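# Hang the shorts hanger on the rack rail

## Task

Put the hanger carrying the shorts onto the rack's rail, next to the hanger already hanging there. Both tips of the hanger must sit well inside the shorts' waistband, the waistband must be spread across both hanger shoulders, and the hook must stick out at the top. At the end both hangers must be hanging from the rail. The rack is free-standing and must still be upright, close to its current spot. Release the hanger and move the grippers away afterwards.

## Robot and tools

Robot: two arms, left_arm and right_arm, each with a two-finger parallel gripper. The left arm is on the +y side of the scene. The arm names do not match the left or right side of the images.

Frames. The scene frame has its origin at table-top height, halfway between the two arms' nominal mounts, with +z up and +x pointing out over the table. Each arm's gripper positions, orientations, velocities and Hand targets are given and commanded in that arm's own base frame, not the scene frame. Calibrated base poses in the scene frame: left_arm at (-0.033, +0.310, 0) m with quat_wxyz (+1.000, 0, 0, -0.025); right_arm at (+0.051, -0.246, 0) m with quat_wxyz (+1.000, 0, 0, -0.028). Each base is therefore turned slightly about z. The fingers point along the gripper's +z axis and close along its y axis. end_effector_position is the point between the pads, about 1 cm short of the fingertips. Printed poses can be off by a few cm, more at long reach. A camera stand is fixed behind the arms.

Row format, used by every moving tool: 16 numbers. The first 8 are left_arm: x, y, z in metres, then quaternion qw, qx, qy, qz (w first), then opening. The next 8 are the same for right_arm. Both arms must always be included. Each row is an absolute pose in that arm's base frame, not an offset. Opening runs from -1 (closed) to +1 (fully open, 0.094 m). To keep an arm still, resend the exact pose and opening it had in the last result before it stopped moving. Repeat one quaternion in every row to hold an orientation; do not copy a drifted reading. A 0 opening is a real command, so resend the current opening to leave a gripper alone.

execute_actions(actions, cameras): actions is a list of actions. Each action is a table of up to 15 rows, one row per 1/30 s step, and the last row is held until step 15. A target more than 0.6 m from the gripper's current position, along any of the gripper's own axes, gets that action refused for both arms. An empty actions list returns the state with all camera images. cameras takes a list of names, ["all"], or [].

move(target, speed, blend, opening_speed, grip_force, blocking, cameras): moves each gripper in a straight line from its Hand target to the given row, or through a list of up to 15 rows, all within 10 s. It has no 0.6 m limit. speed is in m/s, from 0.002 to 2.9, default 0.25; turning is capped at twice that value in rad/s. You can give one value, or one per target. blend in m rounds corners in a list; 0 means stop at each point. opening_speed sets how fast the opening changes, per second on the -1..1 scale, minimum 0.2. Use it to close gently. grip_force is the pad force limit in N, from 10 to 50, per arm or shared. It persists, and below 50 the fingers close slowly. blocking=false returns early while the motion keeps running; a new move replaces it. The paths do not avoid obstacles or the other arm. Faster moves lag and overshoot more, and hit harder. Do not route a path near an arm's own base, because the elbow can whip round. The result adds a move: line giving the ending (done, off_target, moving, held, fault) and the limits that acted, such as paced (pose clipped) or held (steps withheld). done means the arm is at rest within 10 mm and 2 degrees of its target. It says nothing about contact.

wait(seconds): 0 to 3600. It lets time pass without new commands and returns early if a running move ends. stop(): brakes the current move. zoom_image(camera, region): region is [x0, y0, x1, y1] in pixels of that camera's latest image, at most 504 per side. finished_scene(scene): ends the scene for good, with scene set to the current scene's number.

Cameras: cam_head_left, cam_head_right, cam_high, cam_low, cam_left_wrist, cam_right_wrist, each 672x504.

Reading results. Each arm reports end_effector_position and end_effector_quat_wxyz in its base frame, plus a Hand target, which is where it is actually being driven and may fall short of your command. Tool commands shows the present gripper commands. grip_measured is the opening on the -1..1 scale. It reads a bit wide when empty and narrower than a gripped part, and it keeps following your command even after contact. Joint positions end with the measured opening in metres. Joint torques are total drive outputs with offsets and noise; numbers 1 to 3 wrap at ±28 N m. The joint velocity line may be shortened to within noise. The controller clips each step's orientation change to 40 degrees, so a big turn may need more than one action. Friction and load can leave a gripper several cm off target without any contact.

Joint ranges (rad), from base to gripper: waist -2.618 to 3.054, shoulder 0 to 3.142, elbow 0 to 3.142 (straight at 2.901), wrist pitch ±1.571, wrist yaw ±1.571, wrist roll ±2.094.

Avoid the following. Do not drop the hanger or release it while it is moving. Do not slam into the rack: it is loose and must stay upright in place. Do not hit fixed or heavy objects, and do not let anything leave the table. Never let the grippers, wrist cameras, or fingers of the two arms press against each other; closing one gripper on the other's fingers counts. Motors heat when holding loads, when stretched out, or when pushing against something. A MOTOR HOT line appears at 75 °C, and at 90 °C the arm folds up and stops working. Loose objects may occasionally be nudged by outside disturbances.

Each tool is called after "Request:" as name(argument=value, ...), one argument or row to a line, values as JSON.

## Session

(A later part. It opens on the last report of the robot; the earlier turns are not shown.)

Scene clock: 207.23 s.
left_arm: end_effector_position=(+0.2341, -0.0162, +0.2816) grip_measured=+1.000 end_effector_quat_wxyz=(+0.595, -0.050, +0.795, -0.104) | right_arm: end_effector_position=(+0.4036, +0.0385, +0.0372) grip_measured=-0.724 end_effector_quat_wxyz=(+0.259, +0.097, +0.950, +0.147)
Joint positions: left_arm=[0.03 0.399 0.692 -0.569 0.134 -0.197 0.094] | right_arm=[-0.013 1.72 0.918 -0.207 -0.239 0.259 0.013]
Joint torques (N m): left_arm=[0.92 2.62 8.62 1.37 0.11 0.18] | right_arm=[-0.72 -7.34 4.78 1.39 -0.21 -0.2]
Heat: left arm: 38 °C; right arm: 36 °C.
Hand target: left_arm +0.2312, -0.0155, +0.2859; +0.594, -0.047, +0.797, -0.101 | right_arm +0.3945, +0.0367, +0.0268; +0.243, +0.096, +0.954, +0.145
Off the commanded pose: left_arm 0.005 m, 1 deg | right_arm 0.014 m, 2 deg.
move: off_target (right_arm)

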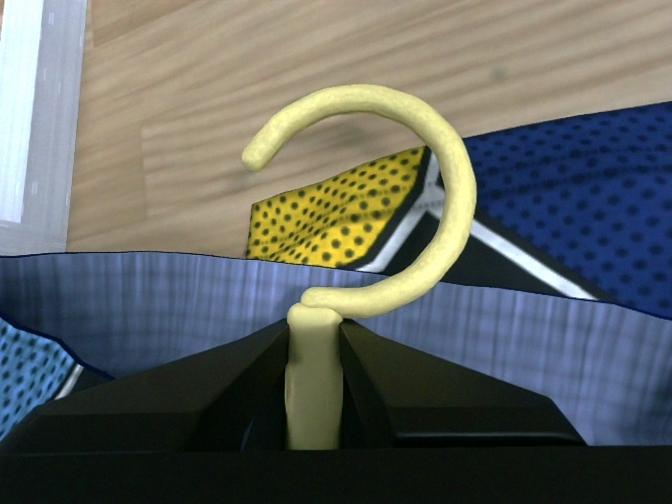

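Request:
move(
  target=[
    [0.2312,-0.0155,0.2859,0.594,-0.047,0.797,-0.101,1.0,0.3945,0.0365,0.0275,0.2426,0.0956,0.9544,0.1450,-0.1],
    [0.2312,-0.0155,0.2859,0.594,-0.047,0.797,-0.101,1.0,0.3945,0.0365,0.0275,0.0980,0.1079,0.9748,0.1694,-0.1],
  ],
  speed=0.12,
  cameras=["cam_right_wrist","cam_low","cam_high"],
)

Scene clock: 216.17 s.
left_arm: end_effector_position=(+0.2341, -0.0162, +0.2816) grip_measured=+1.000 end_effector_quat_wxyz=(+0.595, -0.050, +0.795, -0.104) | right_arm: end_effector_position=(+0.3954, +0.0385, +0.0338) grip_measured=-0.102 end_effector_quat_wxyz=(+0.114, +0.108, +0.973, +0.168)
Joint positions: left_arm=[0.03 0.399 0.692 -0.569 0.134 -0.197 0.094] | right_arm=[-0.049 1.882 1.223 -0.652 -0.319 0.215 0.042]
Joint torques (N m): left_arm=[0.87 2.55 8.66 1.39 0.1 0.12] | right_arm=[-0.65 -6.86 7.94 0.61 -0.28 -0.17]
Heat: left arm: 39 °C; right arm: 36 °C.
Hand target: left_arm +0.2312, -0.0155, +0.2859; +0.594, -0.047, +0.797, -0.101 | right_arm +0.3944, +0.0366, +0.0276; +0.099, +0.108, +0.975, +0.170
Off the commanded pose: left_arm 0.005 m, 1 deg | right_arm 0.007 m, 2 deg.
move: done
Images, in order (width x height): cam_high 672x504, cam_low 672x504, cam_right_wrist 672x504.

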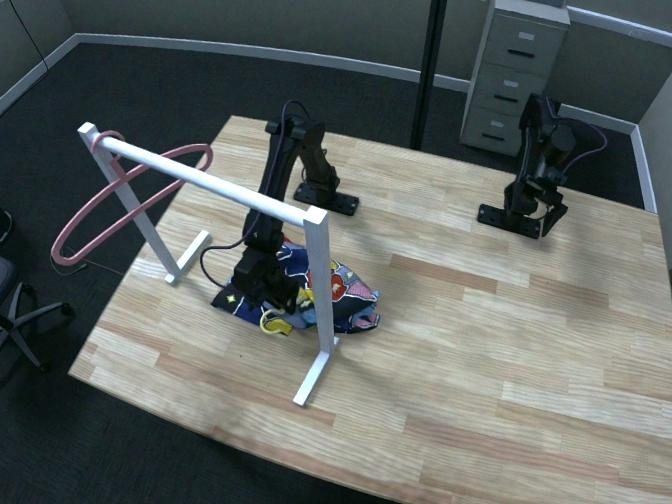

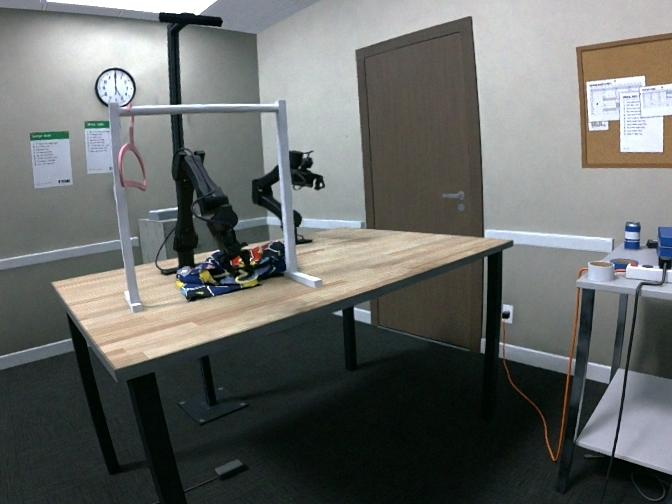

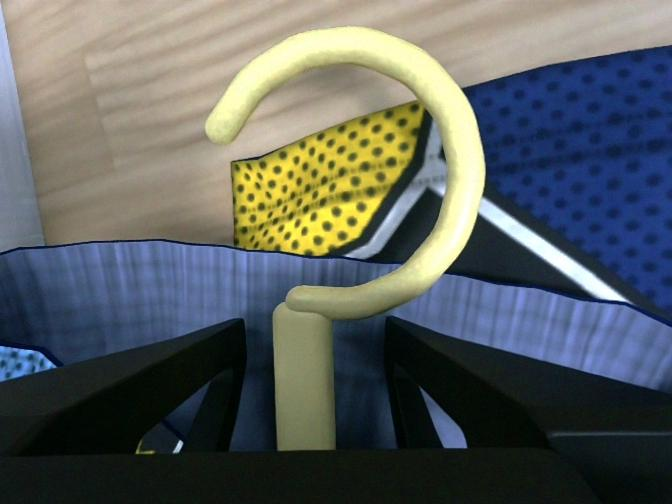

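Request:
move(
  target=[
    [0.2312,-0.0155,0.2859,0.594,-0.047,0.797,-0.101,1.0,0.3925,0.0385,0.0275,0.0980,0.1079,0.9748,0.1694,-0.9],
  ],
  speed=0.06,
  opening_speed=0.5,
  grip_force=50,
  cameras=["cam_right_wrist"],
)

Scene clock: 219.40 s.
left_arm: end_effector_position=(+0.2341, -0.0162, +0.2816) grip_measured=+1.000 end_effector_quat_wxyz=(+0.595, -0.050, +0.795, -0.104) | right_arm: end_effector_position=(+0.3942, +0.0388, +0.0336) grip_measured=-0.730 end_effector_quat_wxyz=(+0.111, +0.108, +0.973, +0.168)
Joint positions: left_arm=[0.03 0.399 0.692 -0.569 0.134 -0.197 0.094] | right_arm=[-0.049 1.882 1.223 -0.657 -0.321 0.214 0.013]
Joint torques (N m): left_arm=[0.9 2.51 8.59 1.37 0.11 0.12] | right_arm=[-0.23 -7.46 7.36 0.73 -0.28 -0.08]
Heat: left arm: 39 °C; right arm: 37 °C.
Hand target: left_arm +0.2312, -0.0155, +0.2859; +0.594, -0.047, +0.797, -0.101 | right_arm +0.3924, +0.0385, +0.0276; +0.098, +0.108, +0.975, +0.169
Off the commanded pose: left_arm 0.005 m, 1 deg | right_arm 0.006 m, 2 deg.
move: done

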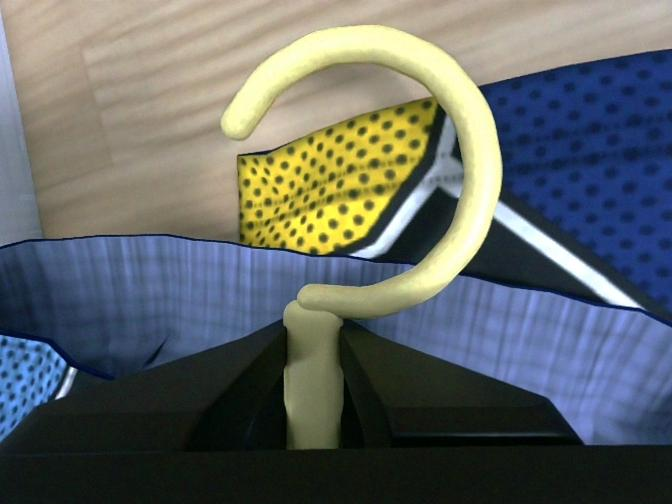

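Request:
move(
  target=[
    [0.2312,-0.0155,0.2859,0.594,-0.047,0.797,-0.101,1.0,0.378,0.05,0.11,0.2680,0.1274,0.9487,0.1093,-0.9],
    [0.2312,-0.0155,0.2859,0.594,-0.047,0.797,-0.101,1.0,0.35,0.08,0.20,0.4430,0.1353,0.8854,0.0400,-0.9],
    [0.2312,-0.0155,0.2859,0.594,-0.047,0.797,-0.101,1.0,0.325,0.11,0.31,0.6214,0.1222,0.7726,-0.0420,-0.9],
    [0.2312,-0.0155,0.2859,0.594,-0.047,0.797,-0.101,1.0,0.30,0.12,0.43,0.7601,0.0905,0.6364,-0.0944,-0.9],
  ],
  speed=0.18,
  blend=0.03,
  cameras=["cam_head_left","cam_head_right","cam_high","cam_low","cam_right_wrist"],
)

Scene clock: 231.43 s.
left_arm: end_effector_position=(+0.2341, -0.0162, +0.2816) grip_measured=+1.000 end_effector_quat_wxyz=(+0.595, -0.050, +0.795, -0.104) | right_arm: end_effector_position=(+0.2994, +0.1157, +0.4313) grip_measured=-0.731 end_effector_quat_wxyz=(+0.756, +0.098, +0.640, -0.099)
Joint positions: left_arm=[0.03 0.399 0.692 -0.569 0.134 -0.197 0.094] | right_arm=[0.905 1.071 0.924 0.562 1.155 -0.361 0.013]
Joint torques (N m): left_arm=[0.88 2.54 8.59 1.37 0.11 0.14] | right_arm=[0.12 -2.09 6.12 1.83 -0.4 -0.15]
Heat: left arm: 39 °C; right arm: 37 °C.
Hand target: left_arm +0.2312, -0.0155, +0.2859; +0.594, -0.047, +0.797, -0.101 | right_arm +0.3000, +0.1199, +0.4300; +0.760, +0.091, +0.637, -0.094
Off the commanded pose: left_arm 0.005 m, 1 deg | right_arm 0.005 m, 1 deg.
move: done

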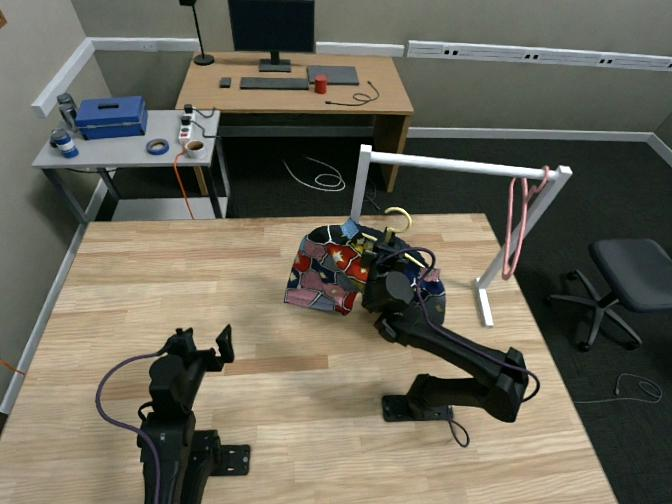

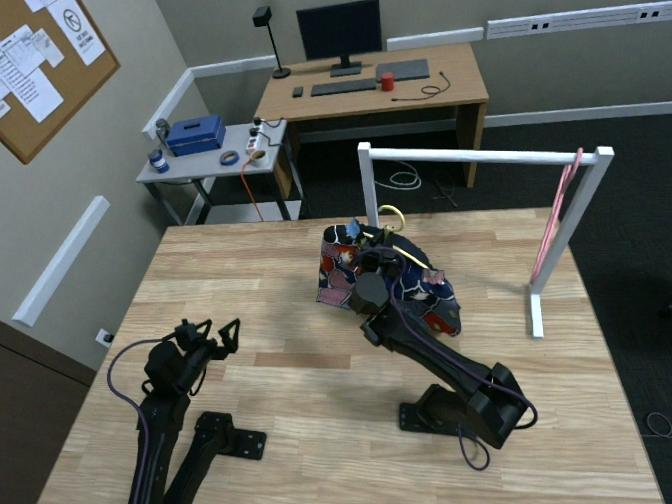

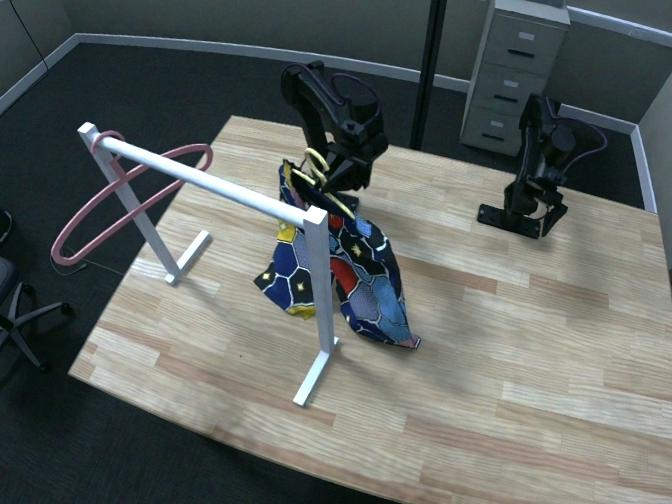

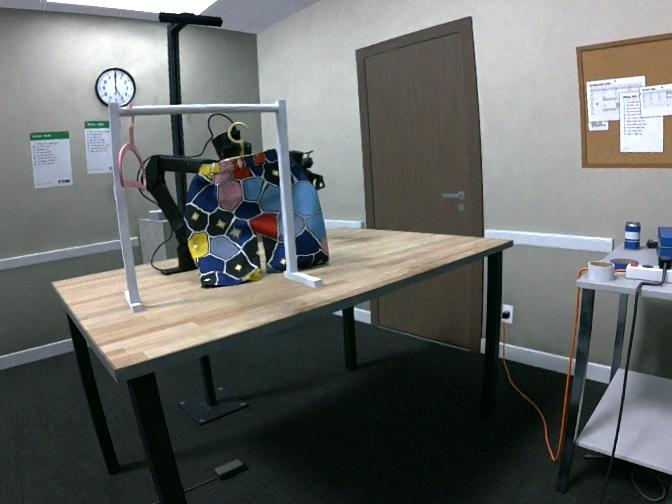

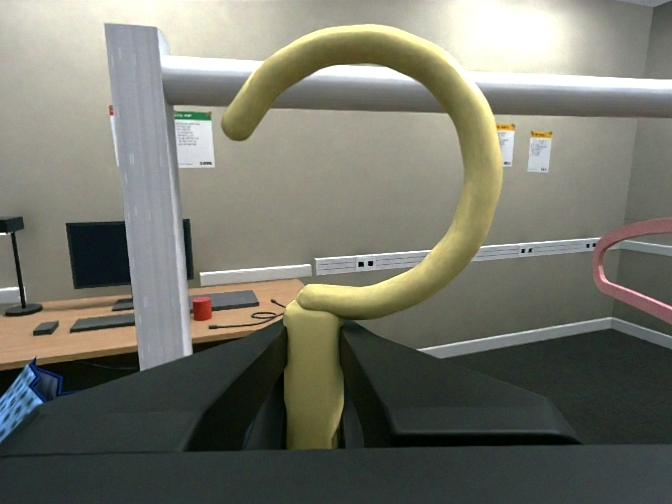

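Request:
zoom_image(
  camera="cam_high",
  region=[230, 120, 450, 360],
)

Request:
zoom_image(
  camera="cam_low",
  region=[150, 100, 350, 300],
)

Request:
zoom_image(
  camera="cam_head_right",
  region=[290, 180, 490, 350],
)

Scaled by 2.100 from the camera's image (finer frame: 960x720).

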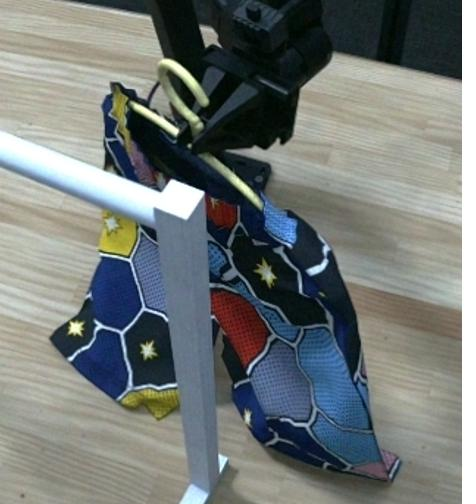

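Scaled by 2.520 from the camera's image (finer frame: 960x720).

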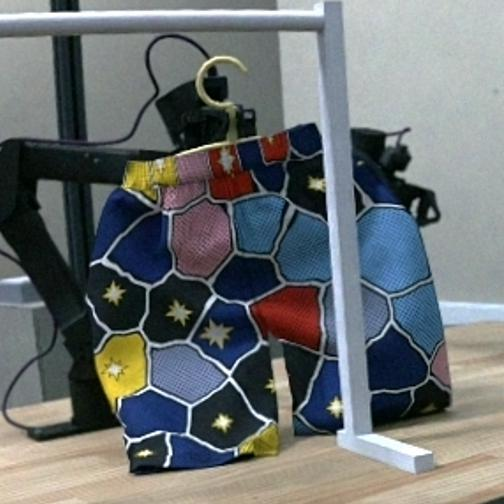

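Scaled by 2.520 from the camera's image (finer frame: 960x720).

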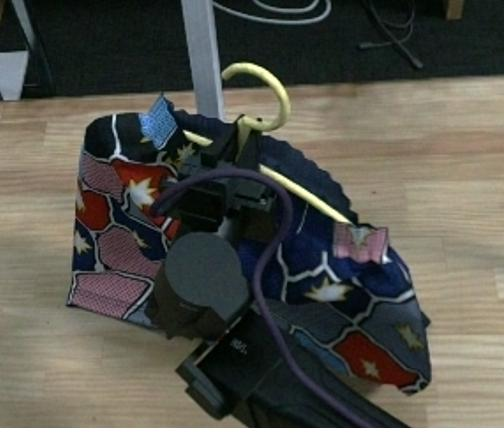

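Request:
move(
  target=[
    [0.2312,-0.0155,0.2859,0.594,-0.047,0.797,-0.101,1.0,0.298,0.112,0.505,0.7686,0.0930,0.6224,-0.1149,-0.9],
    [0.2312,-0.0155,0.2859,0.594,-0.047,0.797,-0.101,1.0,0.288,0.05,0.508,0.7669,0.1241,0.6100,-0.1560,-0.9],
    [0.2312,-0.0155,0.2859,0.594,-0.047,0.797,-0.101,1.0,0.283,0.02,0.508,0.7354,0.2129,0.5850,-0.2677,-0.9],
  ],
  speed=0.14,
  blend=0.02,
  cameras=["cam_head_right","cam_high","cam_low","cam_right_wrist"],
)

Scene clock: 237.80 s.
left_arm: end_effector_position=(+0.2341, -0.0162, +0.2816) grip_measured=+1.000 end_effector_quat_wxyz=(+0.595, -0.050, +0.795, -0.104) | right_arm: end_effector_position=(+0.2809, +0.0191, +0.5074) grip_measured=-0.731 end_effector_quat_wxyz=(+0.729, +0.217, +0.593, -0.264)
Joint positions: left_arm=[0.03 0.399 0.692 -0.569 0.134 -0.197 0.094] | right_arm=[0.734 1.147 1.118 1.012 1.325 -0.965 0.013]
Joint torques (N m): left_arm=[0.88 2.61 8.58 1.37 0.11 0.16] | right_arm=[-0.55 -1.78 5.49 0.95 -0.77 -0.13]
Heat: left arm: 39 °C; right arm: 37 °C.
Hand target: left_arm +0.2312, -0.0155, +0.2859; +0.594, -0.047, +0.797, -0.101 | right_arm +0.2829, +0.0198, +0.5081; +0.735, +0.212, +0.586, -0.267
Off the commanded pose: left_arm 0.005 m, 1 deg | right_arm 0.002 m, 1 deg.
move: done

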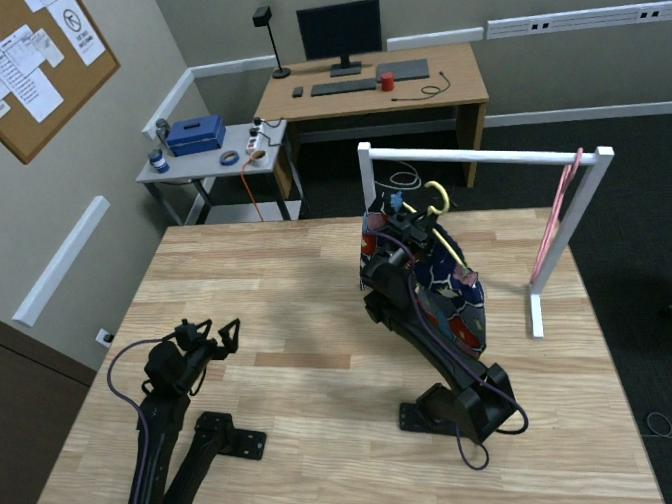

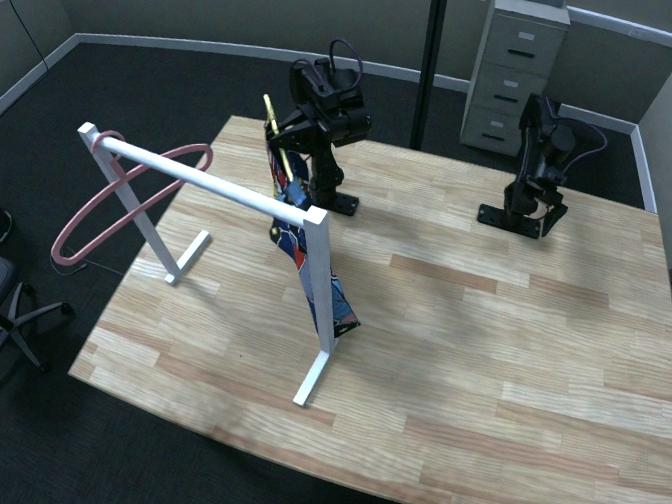

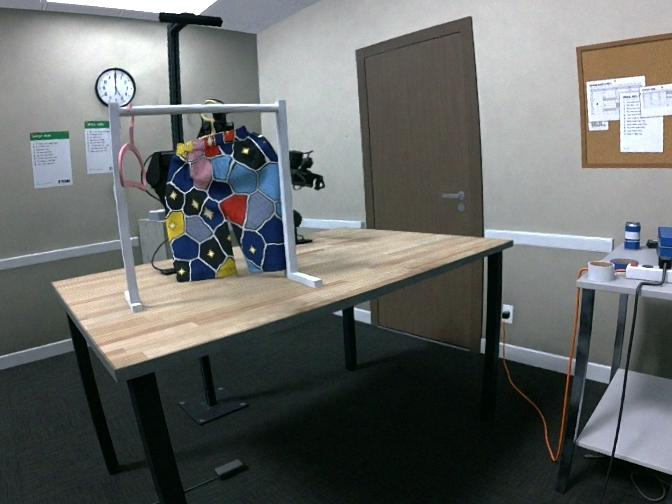

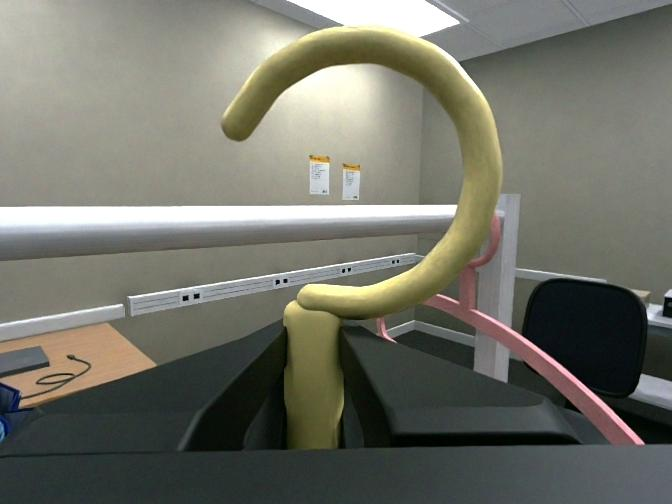

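Request:
move(
  target=[
    [0.2312,-0.0155,0.2859,0.594,-0.047,0.797,-0.101,1.0,0.31,0.01,0.505,0.7202,0.2468,0.5678,-0.3131,-0.9],
    [0.2312,-0.0155,0.2859,0.594,-0.047,0.797,-0.101,1.0,0.352,0.012,0.498,0.7083,0.2699,0.5534,-0.3455,-0.9],
  ],
  speed=0.12,
  blend=0.02,
  cameras=["cam_head_left","cam_head_right","cam_high","cam_low","cam_right_wrist"],
)

Scene clock: 241.17 s.
left_arm: end_effector_position=(+0.2341, -0.0162, +0.2816) grip_measured=+1.000 end_effector_quat_wxyz=(+0.595, -0.050, +0.795, -0.104) | right_arm: end_effector_position=(+0.3498, +0.0124, +0.4865) grip_measured=-0.731 end_effector_quat_wxyz=(+0.697, +0.265, +0.568, -0.349)
Joint positions: left_arm=[0.03 0.399 0.692 -0.569 0.134 -0.197 0.094] | right_arm=[0.556 1.492 1.265 1.322 1.327 -1.11 0.013]
Joint torques (N m): left_arm=[0.81 2.62 8.66 1.37 0.09 0.14] | right_arm=[-0.75 -4.25 9.48 0.77 -0.83 -0.11]
Heat: left arm: 39 °C; right arm: 37 °C.
Hand target: left_arm +0.2312, -0.0155, +0.2859; +0.594, -0.047, +0.797, -0.101 | right_arm +0.3514, +0.0119, +0.4976; +0.708, +0.270, +0.554, -0.345
Off the commanded pose: left_arm 0.005 m, 1 deg | right_arm 0.012 m, 2 deg.
move: off_target (right_arm)

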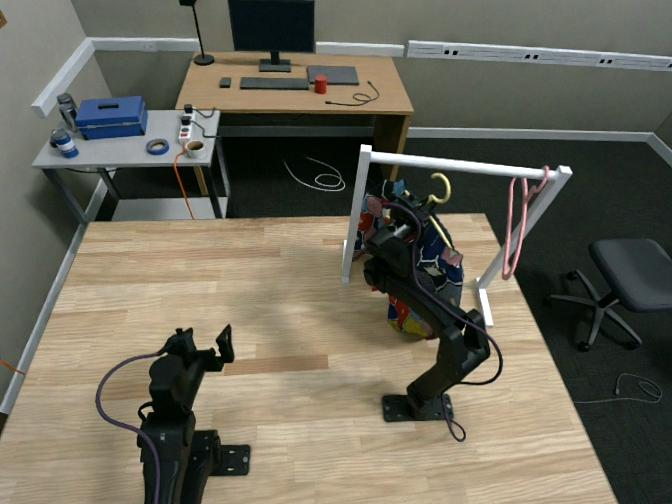

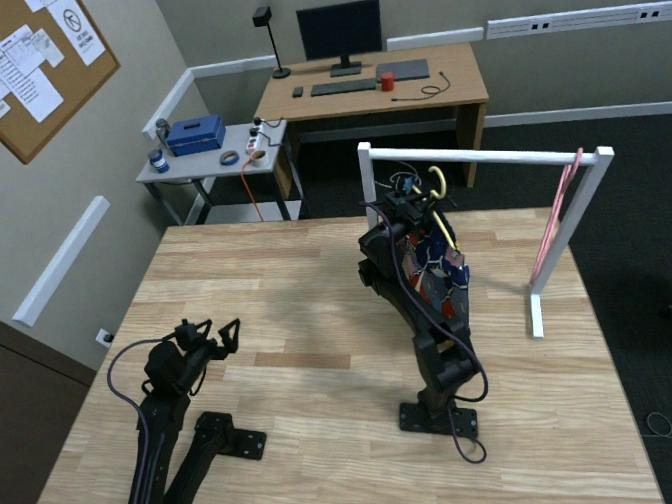

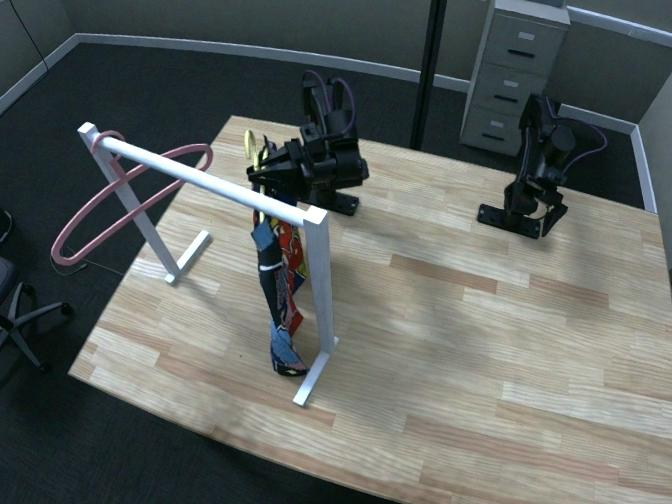

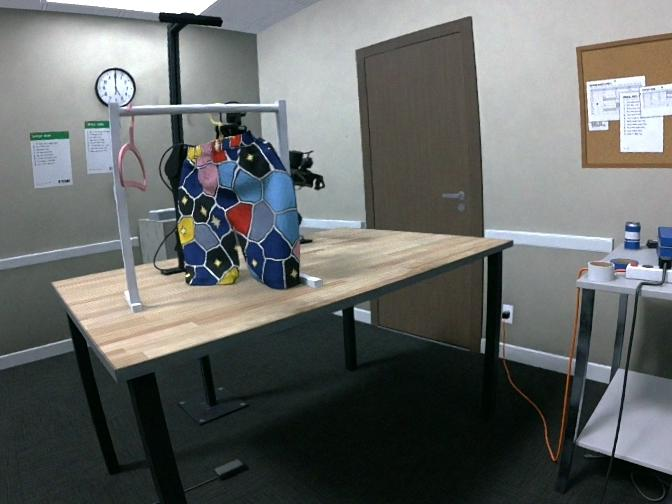

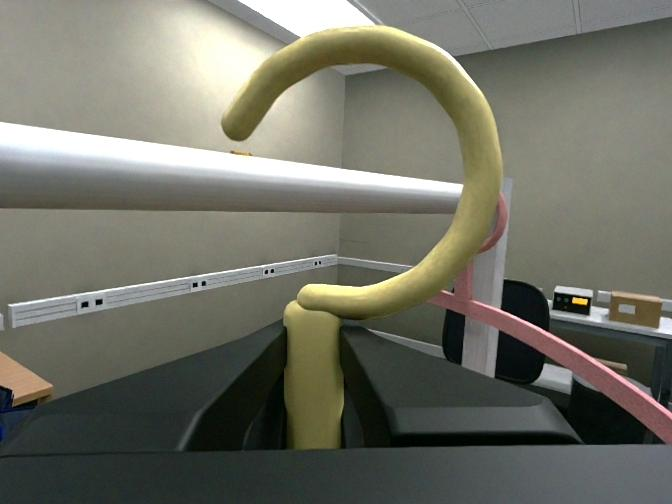

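Request:
move(
  target=[
    [0.2312,-0.0155,0.2859,0.594,-0.047,0.797,-0.101,1.0,0.378,0.016,0.510,0.7065,0.2895,0.5395,-0.3549,-0.9],
  ],
  speed=0.08,
  cameras=["cam_right_wrist","cam_high"],
)

Request:
zoom_image(
  camera="cam_right_wrist",
  region=[120, 0, 540, 340],
)

Scene clock: 243.67 s.
left_arm: end_effector_position=(+0.2341, -0.0162, +0.2816) grip_measured=+1.000 end_effector_quat_wxyz=(+0.595, -0.050, +0.795, -0.104) | right_arm: end_effector_position=(+0.3764, +0.0170, +0.4989) grip_measured=-0.731 end_effector_quat_wxyz=(+0.694, +0.285, +0.555, -0.358)
Joint positions: left_arm=[0.03 0.399 0.692 -0.569 0.134 -0.197 0.094] | right_arm=[0.526 1.639 1.447 1.366 1.329 -1.164 0.013]
Joint torques (N m): left_arm=[0.81 2.58 8.64 1.36 0.13 0.12] | right_arm=[-0.76 -5.85 9.17 0.6 -0.91 -0.12]
Heat: left arm: 39 °C; right arm: 37 °C.
Hand target: left_arm +0.2312, -0.0155, +0.2859; +0.594, -0.047, +0.797, -0.101 | right_arm +0.3774, +0.0159, +0.5096; +0.707, +0.289, +0.540, -0.355
Off the commanded pose: left_arm 0.005 m, 1 deg | right_arm 0.011 m, 2 deg.
move: off_target (right_arm)
Images, in order (width x height): cam_high 672x504, cam_right_wrist 672x504.

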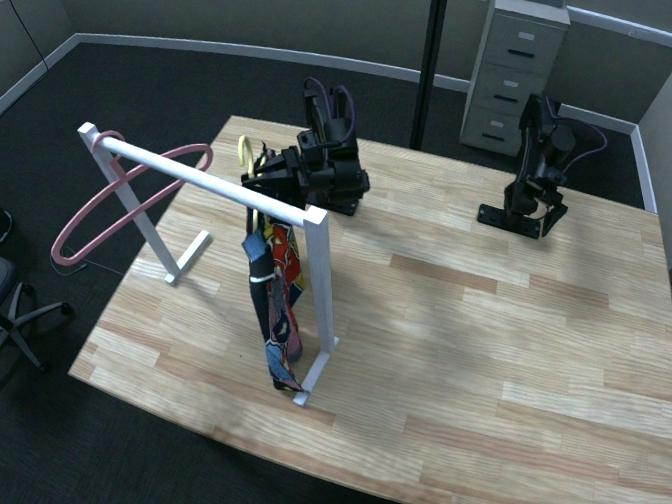

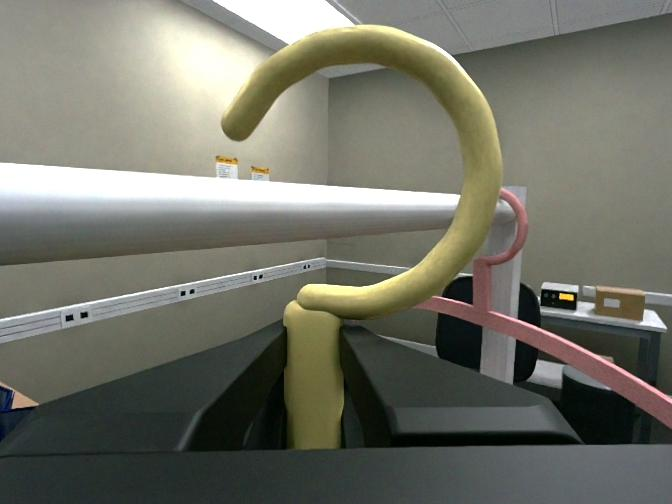

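Scaled by 1.200 from the camera's image (finer frame: 960x720).

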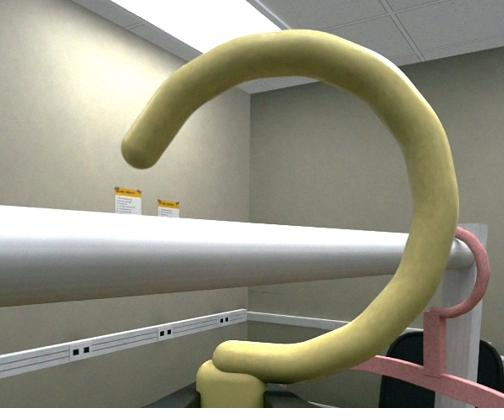

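Request:
move(
  target=[
    [0.2312,-0.0155,0.2859,0.594,-0.047,0.797,-0.101,1.0,0.4035,0.0165,0.510,0.7018,0.2965,0.5355,-0.3641,-0.9],
  ],
  speed=0.06,
  cameras=["cam_right_wrist","cam_high"],
)

Request:
zoom_image(
  camera="cam_right_wrist",
  region=[120, 0, 540, 340],
)

Scene clock: 246.53 s.
left_arm: end_effector_position=(+0.2341, -0.0162, +0.2816) grip_measured=+1.000 end_effector_quat_wxyz=(+0.595, -0.050, +0.795, -0.104) | right_arm: end_effector_position=(+0.4004, +0.0168, +0.4991) grip_measured=-0.731 end_effector_quat_wxyz=(+0.687, +0.293, +0.552, -0.371)
Joint positions: left_arm=[0.03 0.399 0.692 -0.569 0.134 -0.197 0.094] | right_arm=[0.492 1.741 1.563 1.346 1.33 -1.164 0.013]
Joint torques (N m): left_arm=[0.92 2.61 8.65 1.37 0.09 0.13] | right_arm=[-0.83 -6.83 9.18 0.38 -0.95 0.15]
Heat: left arm: 39 °C; right arm: 38 °C.
Hand target: left_arm +0.2312, -0.0155, +0.2859; +0.594, -0.047, +0.797, -0.101 | right_arm +0.4029, +0.0165, +0.5094; +0.702, +0.296, +0.536, -0.364
Off the commanded pose: left_arm 0.005 m, 1 deg | right_arm 0.011 m, 3 deg.
move: off_target (right_arm)
Images, in order (width x height): cam_high 672x504, cam_right_wrist 672x504.

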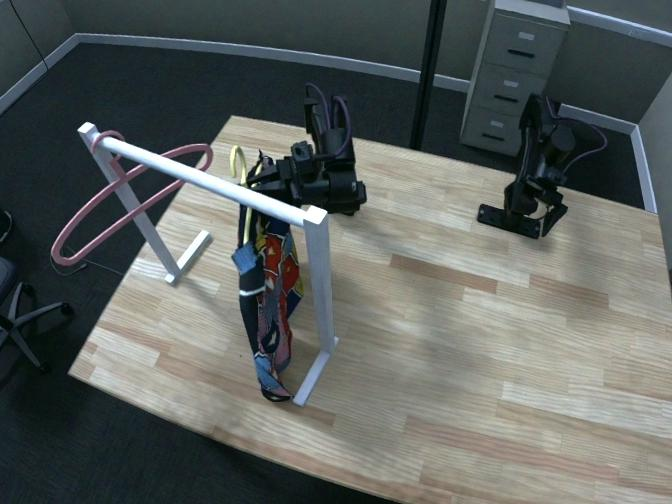

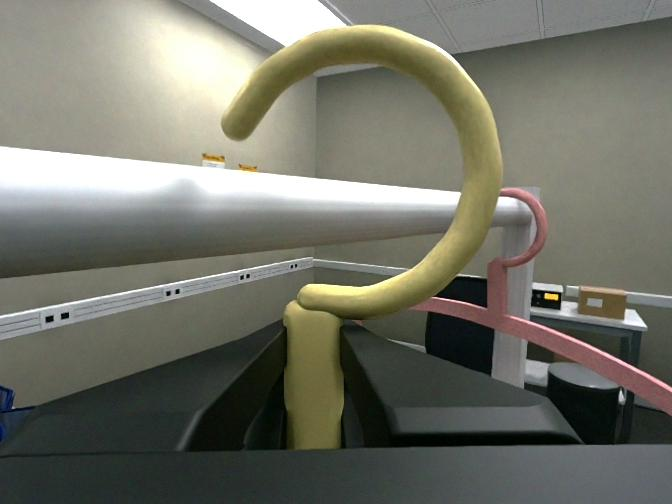

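Scaled by 1.200 from the camera's image (finer frame: 960x720).

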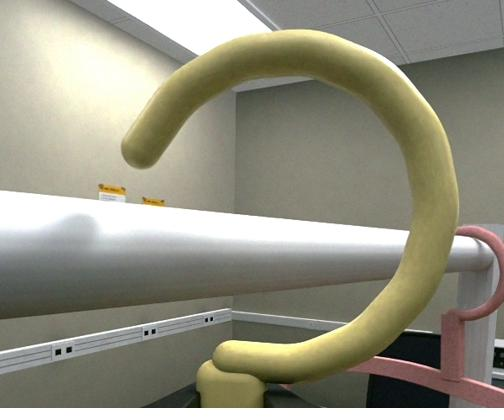

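Request:
move(
  target=[
    [0.2312,-0.0155,0.2859,0.594,-0.047,0.797,-0.101,1.0,0.4215,0.0165,0.510,0.6986,0.3012,0.5330,-0.3703,-0.9],
  ],
  speed=0.05,
  cameras=["cam_right_wrist"],
)

Request:
zoom_image(
  camera="cam_right_wrist",
  region=[120, 0, 540, 340],
)

Scene clock: 248.80 s.
left_arm: end_effector_position=(+0.2341, -0.0162, +0.2816) grip_measured=+1.000 end_effector_quat_wxyz=(+0.595, -0.050, +0.795, -0.104) | right_arm: end_effector_position=(+0.4178, +0.0165, +0.4996) grip_measured=-0.731 end_effector_quat_wxyz=(+0.683, +0.299, +0.549, -0.377)
Joint positions: left_arm=[0.03 0.399 0.692 -0.569 0.134 -0.197 0.094] | right_arm=[0.469 1.811 1.653 1.314 1.33 -1.15 0.013]
Joint torques (N m): left_arm=[0.88 2.63 8.61 1.41 0.12 0.11] | right_arm=[-0.59 -7.46 9.17 0.46 -0.98 0.16]
Heat: left arm: 39 °C; right arm: 38 °C.
Hand target: left_arm +0.2312, -0.0155, +0.2859; +0.594, -0.047, +0.797, -0.101 | right_arm +0.4208, +0.0164, +0.5096; +0.699, +0.301, +0.533, -0.370
Off the commanded pose: left_arm 0.005 m, 1 deg | right_arm 0.011 m, 3 deg.
move: off_target (right_arm)

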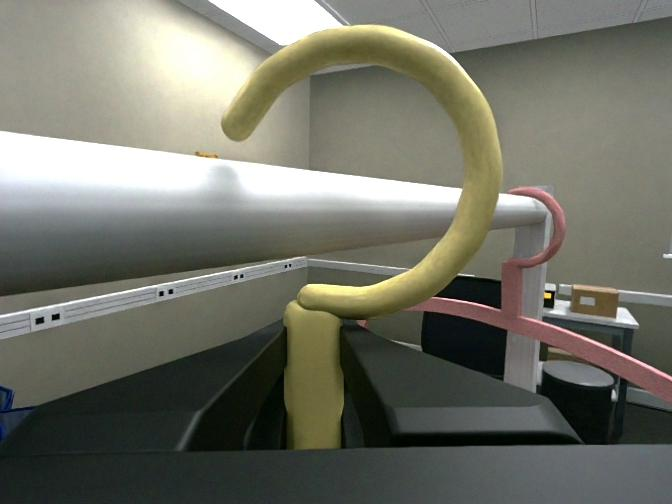

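Scaled by 1.200 from the camera's image (finer frame: 960x720).

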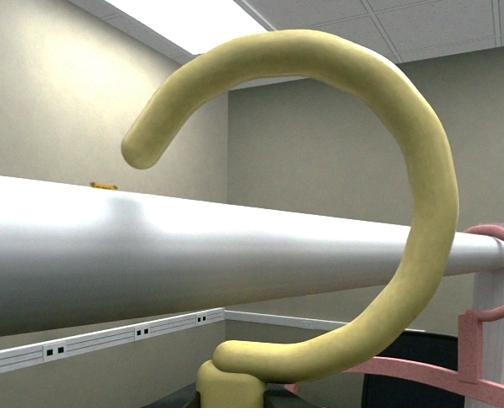

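Request:
move(
  target=[
    [0.2312,-0.0155,0.2859,0.594,-0.047,0.797,-0.101,1.0,0.4395,0.0165,0.510,0.6986,0.3012,0.5330,-0.3703,-0.9],
  ],
  speed=0.05,
  cameras=["cam_right_wrist","cam_high","cam_low"],
)

Request:
zoom_image(
  camera="cam_right_wrist",
  region=[120, 0, 540, 340],
)

Request:
zoom_image(
  camera="cam_high",
  region=[180, 110, 380, 270],
)

Scene clock: 250.60 s.
left_arm: end_effector_position=(+0.2341, -0.0162, +0.2816) grip_measured=+1.000 end_effector_quat_wxyz=(+0.595, -0.050, +0.795, -0.104) | right_arm: end_effector_position=(+0.4353, +0.0163, +0.4986) grip_measured=-0.731 end_effector_quat_wxyz=(+0.681, +0.301, +0.550, -0.378)
Joint positions: left_arm=[0.03 0.399 0.692 -0.569 0.134 -0.197 0.094] | right_arm=[0.448 1.861 1.724 1.227 1.327 -1.084 0.013]
Joint torques (N m): left_arm=[0.85 2.55 8.73 1.39 0.14 0.11] | right_arm=[-0.66 -7.99 9.4 0.55 -0.94 0.12]
Heat: left arm: 39 °C; right arm: 38 °C.
Hand target: left_arm +0.2312, -0.0155, +0.2859; +0.594, -0.047, +0.797, -0.101 | right_arm +0.4387, +0.0166, +0.5094; +0.699, +0.301, +0.533, -0.371
Off the commanded pose: left_arm 0.005 m, 1 deg | right_arm 0.012 m, 3 deg.
move: off_target (right_arm)
Images, in order (width x height): cam_high 672x504, cam_low 672x504, cam_right_wrist 672x504.

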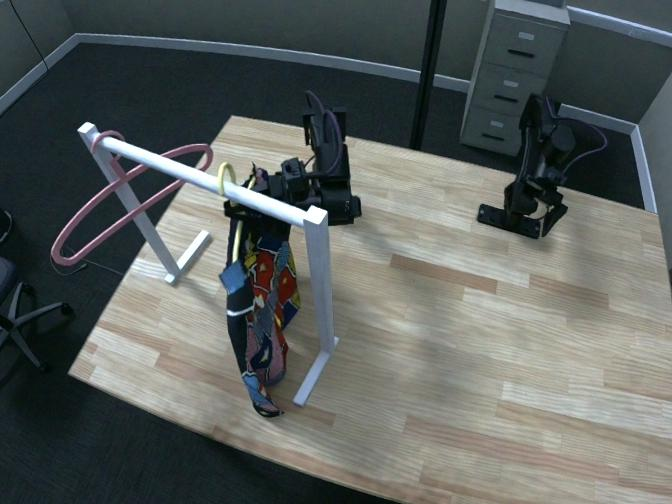

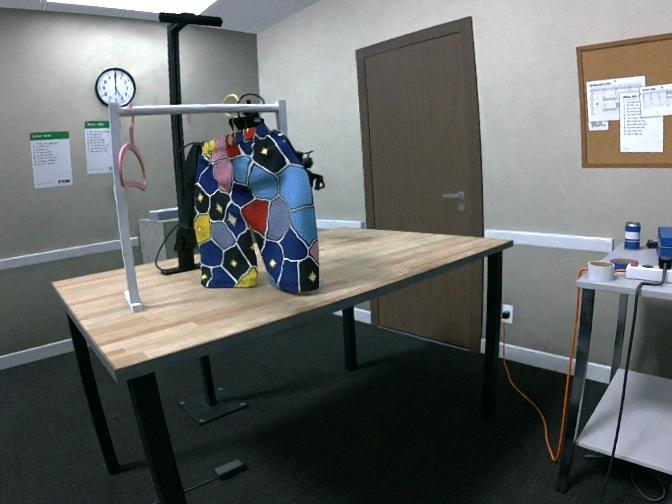

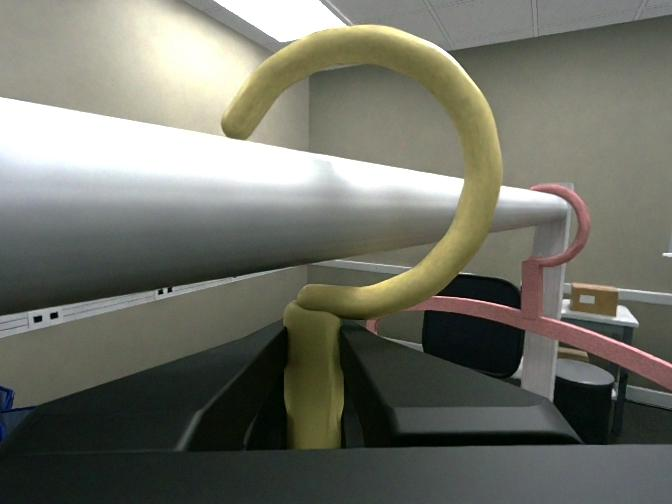

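Scaled by 1.200 from the camera's image (finer frame: 960x720).

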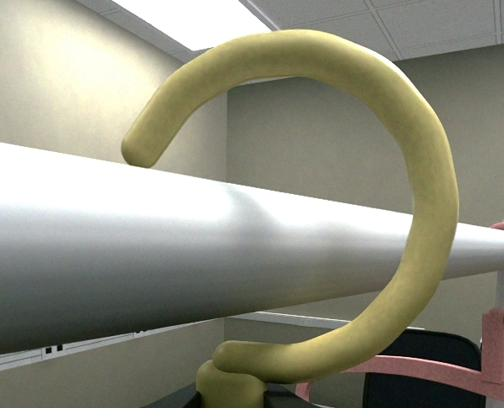

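Scaled by 2.520 from the camera's image (finer frame: 960x720).

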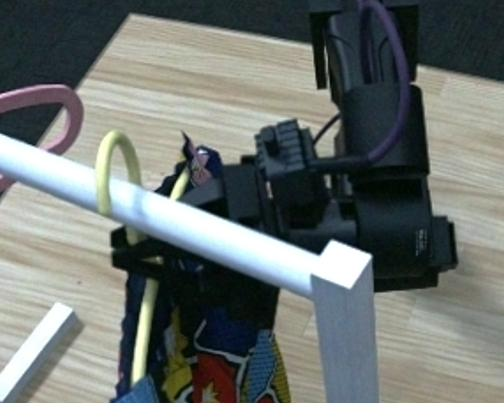

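Request:
move(
  target=[
    [0.2312,-0.0155,0.2859,0.594,-0.047,0.797,-0.101,1.0,0.4425,0.0165,0.503,0.6986,0.3012,0.5330,-0.3703,-0.9],
    [0.2312,-0.0155,0.2859,0.594,-0.047,0.797,-0.101,1.0,0.4425,0.0165,0.496,0.6986,0.3012,0.5330,-0.3703,-0.9],
  ],
  speed=0.03,
  blend=0.005,
  cameras=["cam_right_wrist"],
)

Request:
zoom_image(
  camera="cam_right_wrist",
  region=[120, 0, 540, 340],
)

Scene clock: 252.60 s.
left_arm: end_effector_position=(+0.2341, -0.0162, +0.2816) grip_measured=+1.000 end_effector_quat_wxyz=(+0.595, -0.050, +0.795, -0.104) | right_arm: end_effector_position=(+0.4343, +0.0143, +0.4993) grip_measured=-0.731 end_effector_quat_wxyz=(+0.686, +0.311, +0.544, -0.370)
Joint positions: left_arm=[0.03 0.399 0.692 -0.569 0.134 -0.197 0.094] | right_arm=[0.445 1.861 1.724 1.24 1.327 -1.066 0.013]
Joint torques (N m): left_arm=[0.77 2.65 8.68 1.35 0.12 0.11] | right_arm=[-0.88 -7.94 5.33 0.82 -1.01 0.17]
Heat: left arm: 39 °C; right arm: 38 °C.
Hand target: left_arm +0.2312, -0.0155, +0.2859; +0.594, -0.047, +0.797, -0.101 | right_arm +0.4422, +0.0165, +0.4957; +0.698, +0.301, +0.534, -0.370
Off the commanded pose: left_arm 0.005 m, 1 deg | right_arm 0.009 m, 2 deg.
move: done; blend cut to 0.0035 m at target 1

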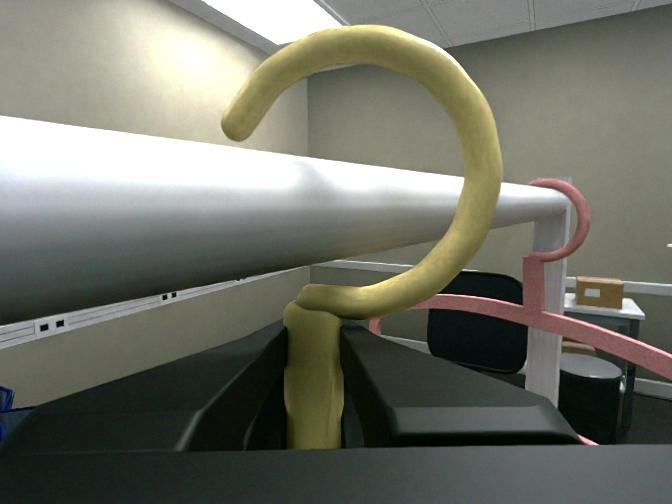

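Scaled by 1.200 from the camera's image (finer frame: 960x720).

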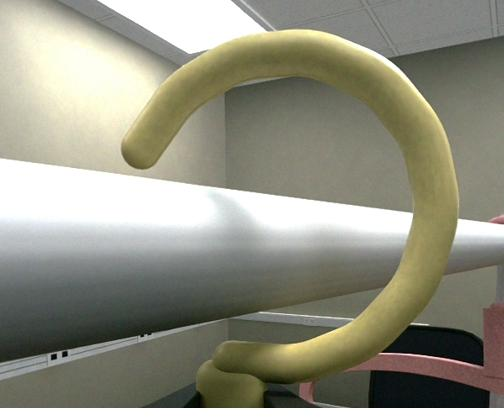

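Request:
move(
  target=[
    [0.2312,-0.0155,0.2859,0.594,-0.047,0.797,-0.101,1.0,0.4425,0.0165,0.484,0.6986,0.3012,0.5330,-0.3703,-0.9],
  ],
  speed=0.03,
  cameras=["cam_right_wrist"],
)

Request:
zoom_image(
  camera="cam_right_wrist",
  region=[120, 0, 540, 340],
)

Scene clock: 253.97 s.
left_arm: end_effector_position=(+0.2341, -0.0162, +0.2816) grip_measured=+1.000 end_effector_quat_wxyz=(+0.595, -0.050, +0.795, -0.104) | right_arm: end_effector_position=(+0.4356, +0.0150, +0.4862) grip_measured=-0.731 end_effector_quat_wxyz=(+0.686, +0.310, +0.544, -0.370)
Joint positions: left_arm=[0.03 0.399 0.692 -0.569 0.134 -0.197 0.094] | right_arm=[0.445 1.861 1.672 1.288 1.326 -1.062 0.013]
Joint torques (N m): left_arm=[0.81 2.65 8.58 1.38 0.11 0.11] | right_arm=[-0.77 -8.03 5.5 0.74 -0.97 0.12]
Heat: left arm: 39 °C; right arm: 38 °C.
Hand target: left_arm +0.2312, -0.0155, +0.2859; +0.594, -0.047, +0.797, -0.101 | right_arm +0.4423, +0.0165, +0.4838; +0.698, +0.301, +0.534, -0.370
Off the commanded pose: left_arm 0.005 m, 1 deg | right_arm 0.007 m, 2 deg.
move: done

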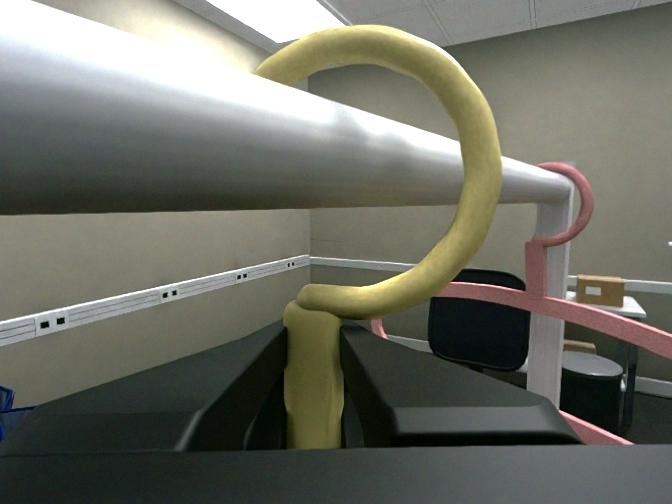

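Scaled by 1.200 from the camera's image (finer frame: 960x720).

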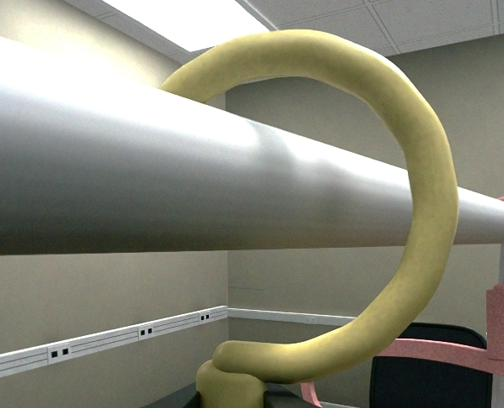

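Request:
move(
  target=[
    [0.2312,-0.0155,0.2859,0.594,-0.047,0.797,-0.101,1.0,0.4425,0.0165,0.4775,0.6986,0.3012,0.5330,-0.3703,-0.9],
  ],
  speed=0.03,
  cameras=["cam_right_wrist"],
)

Request:
zoom_image(
  camera="cam_right_wrist",
  region=[120, 0, 540, 340],
)

Scene clock: 255.07 s.
left_arm: end_effector_position=(+0.2341, -0.0162, +0.2816) grip_measured=+1.000 end_effector_quat_wxyz=(+0.595, -0.050, +0.795, -0.104) | right_arm: end_effector_position=(+0.4358, +0.0152, +0.4799) grip_measured=-0.731 end_effector_quat_wxyz=(+0.687, +0.310, +0.544, -0.370)
Joint positions: left_arm=[0.03 0.399 0.692 -0.569 0.134 -0.197 0.094] | right_arm=[0.445 1.861 1.647 1.314 1.325 -1.062 0.013]
Joint torques (N m): left_arm=[0.8 2.56 8.69 1.38 0.08 0.12] | right_arm=[-0.77 -8.13 5.57 0.68 -0.94 0.09]
Heat: left arm: 39 °C; right arm: 38 °C.
Hand target: left_arm +0.2312, -0.0155, +0.2859; +0.594, -0.047, +0.797, -0.101 | right_arm +0.4422, +0.0165, +0.4774; +0.698, +0.301, +0.534, -0.370
Off the commanded pose: left_arm 0.005 m, 1 deg | right_arm 0.007 m, 2 deg.
move: done

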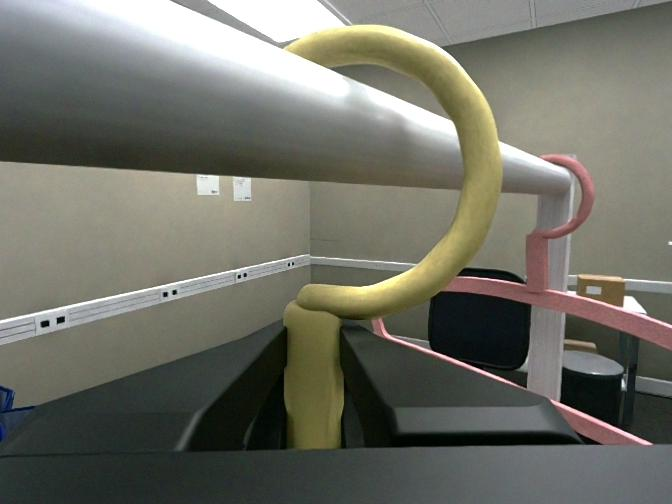

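Scaled by 1.200 from the camera's image (finer frame: 960x720).

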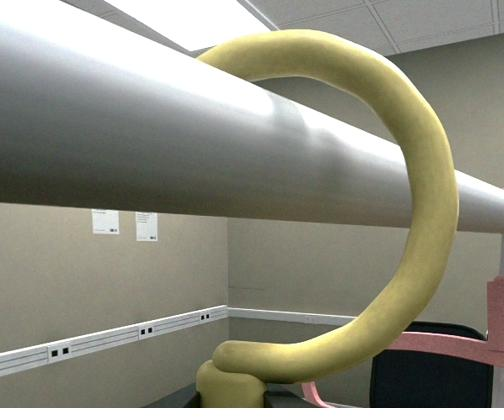

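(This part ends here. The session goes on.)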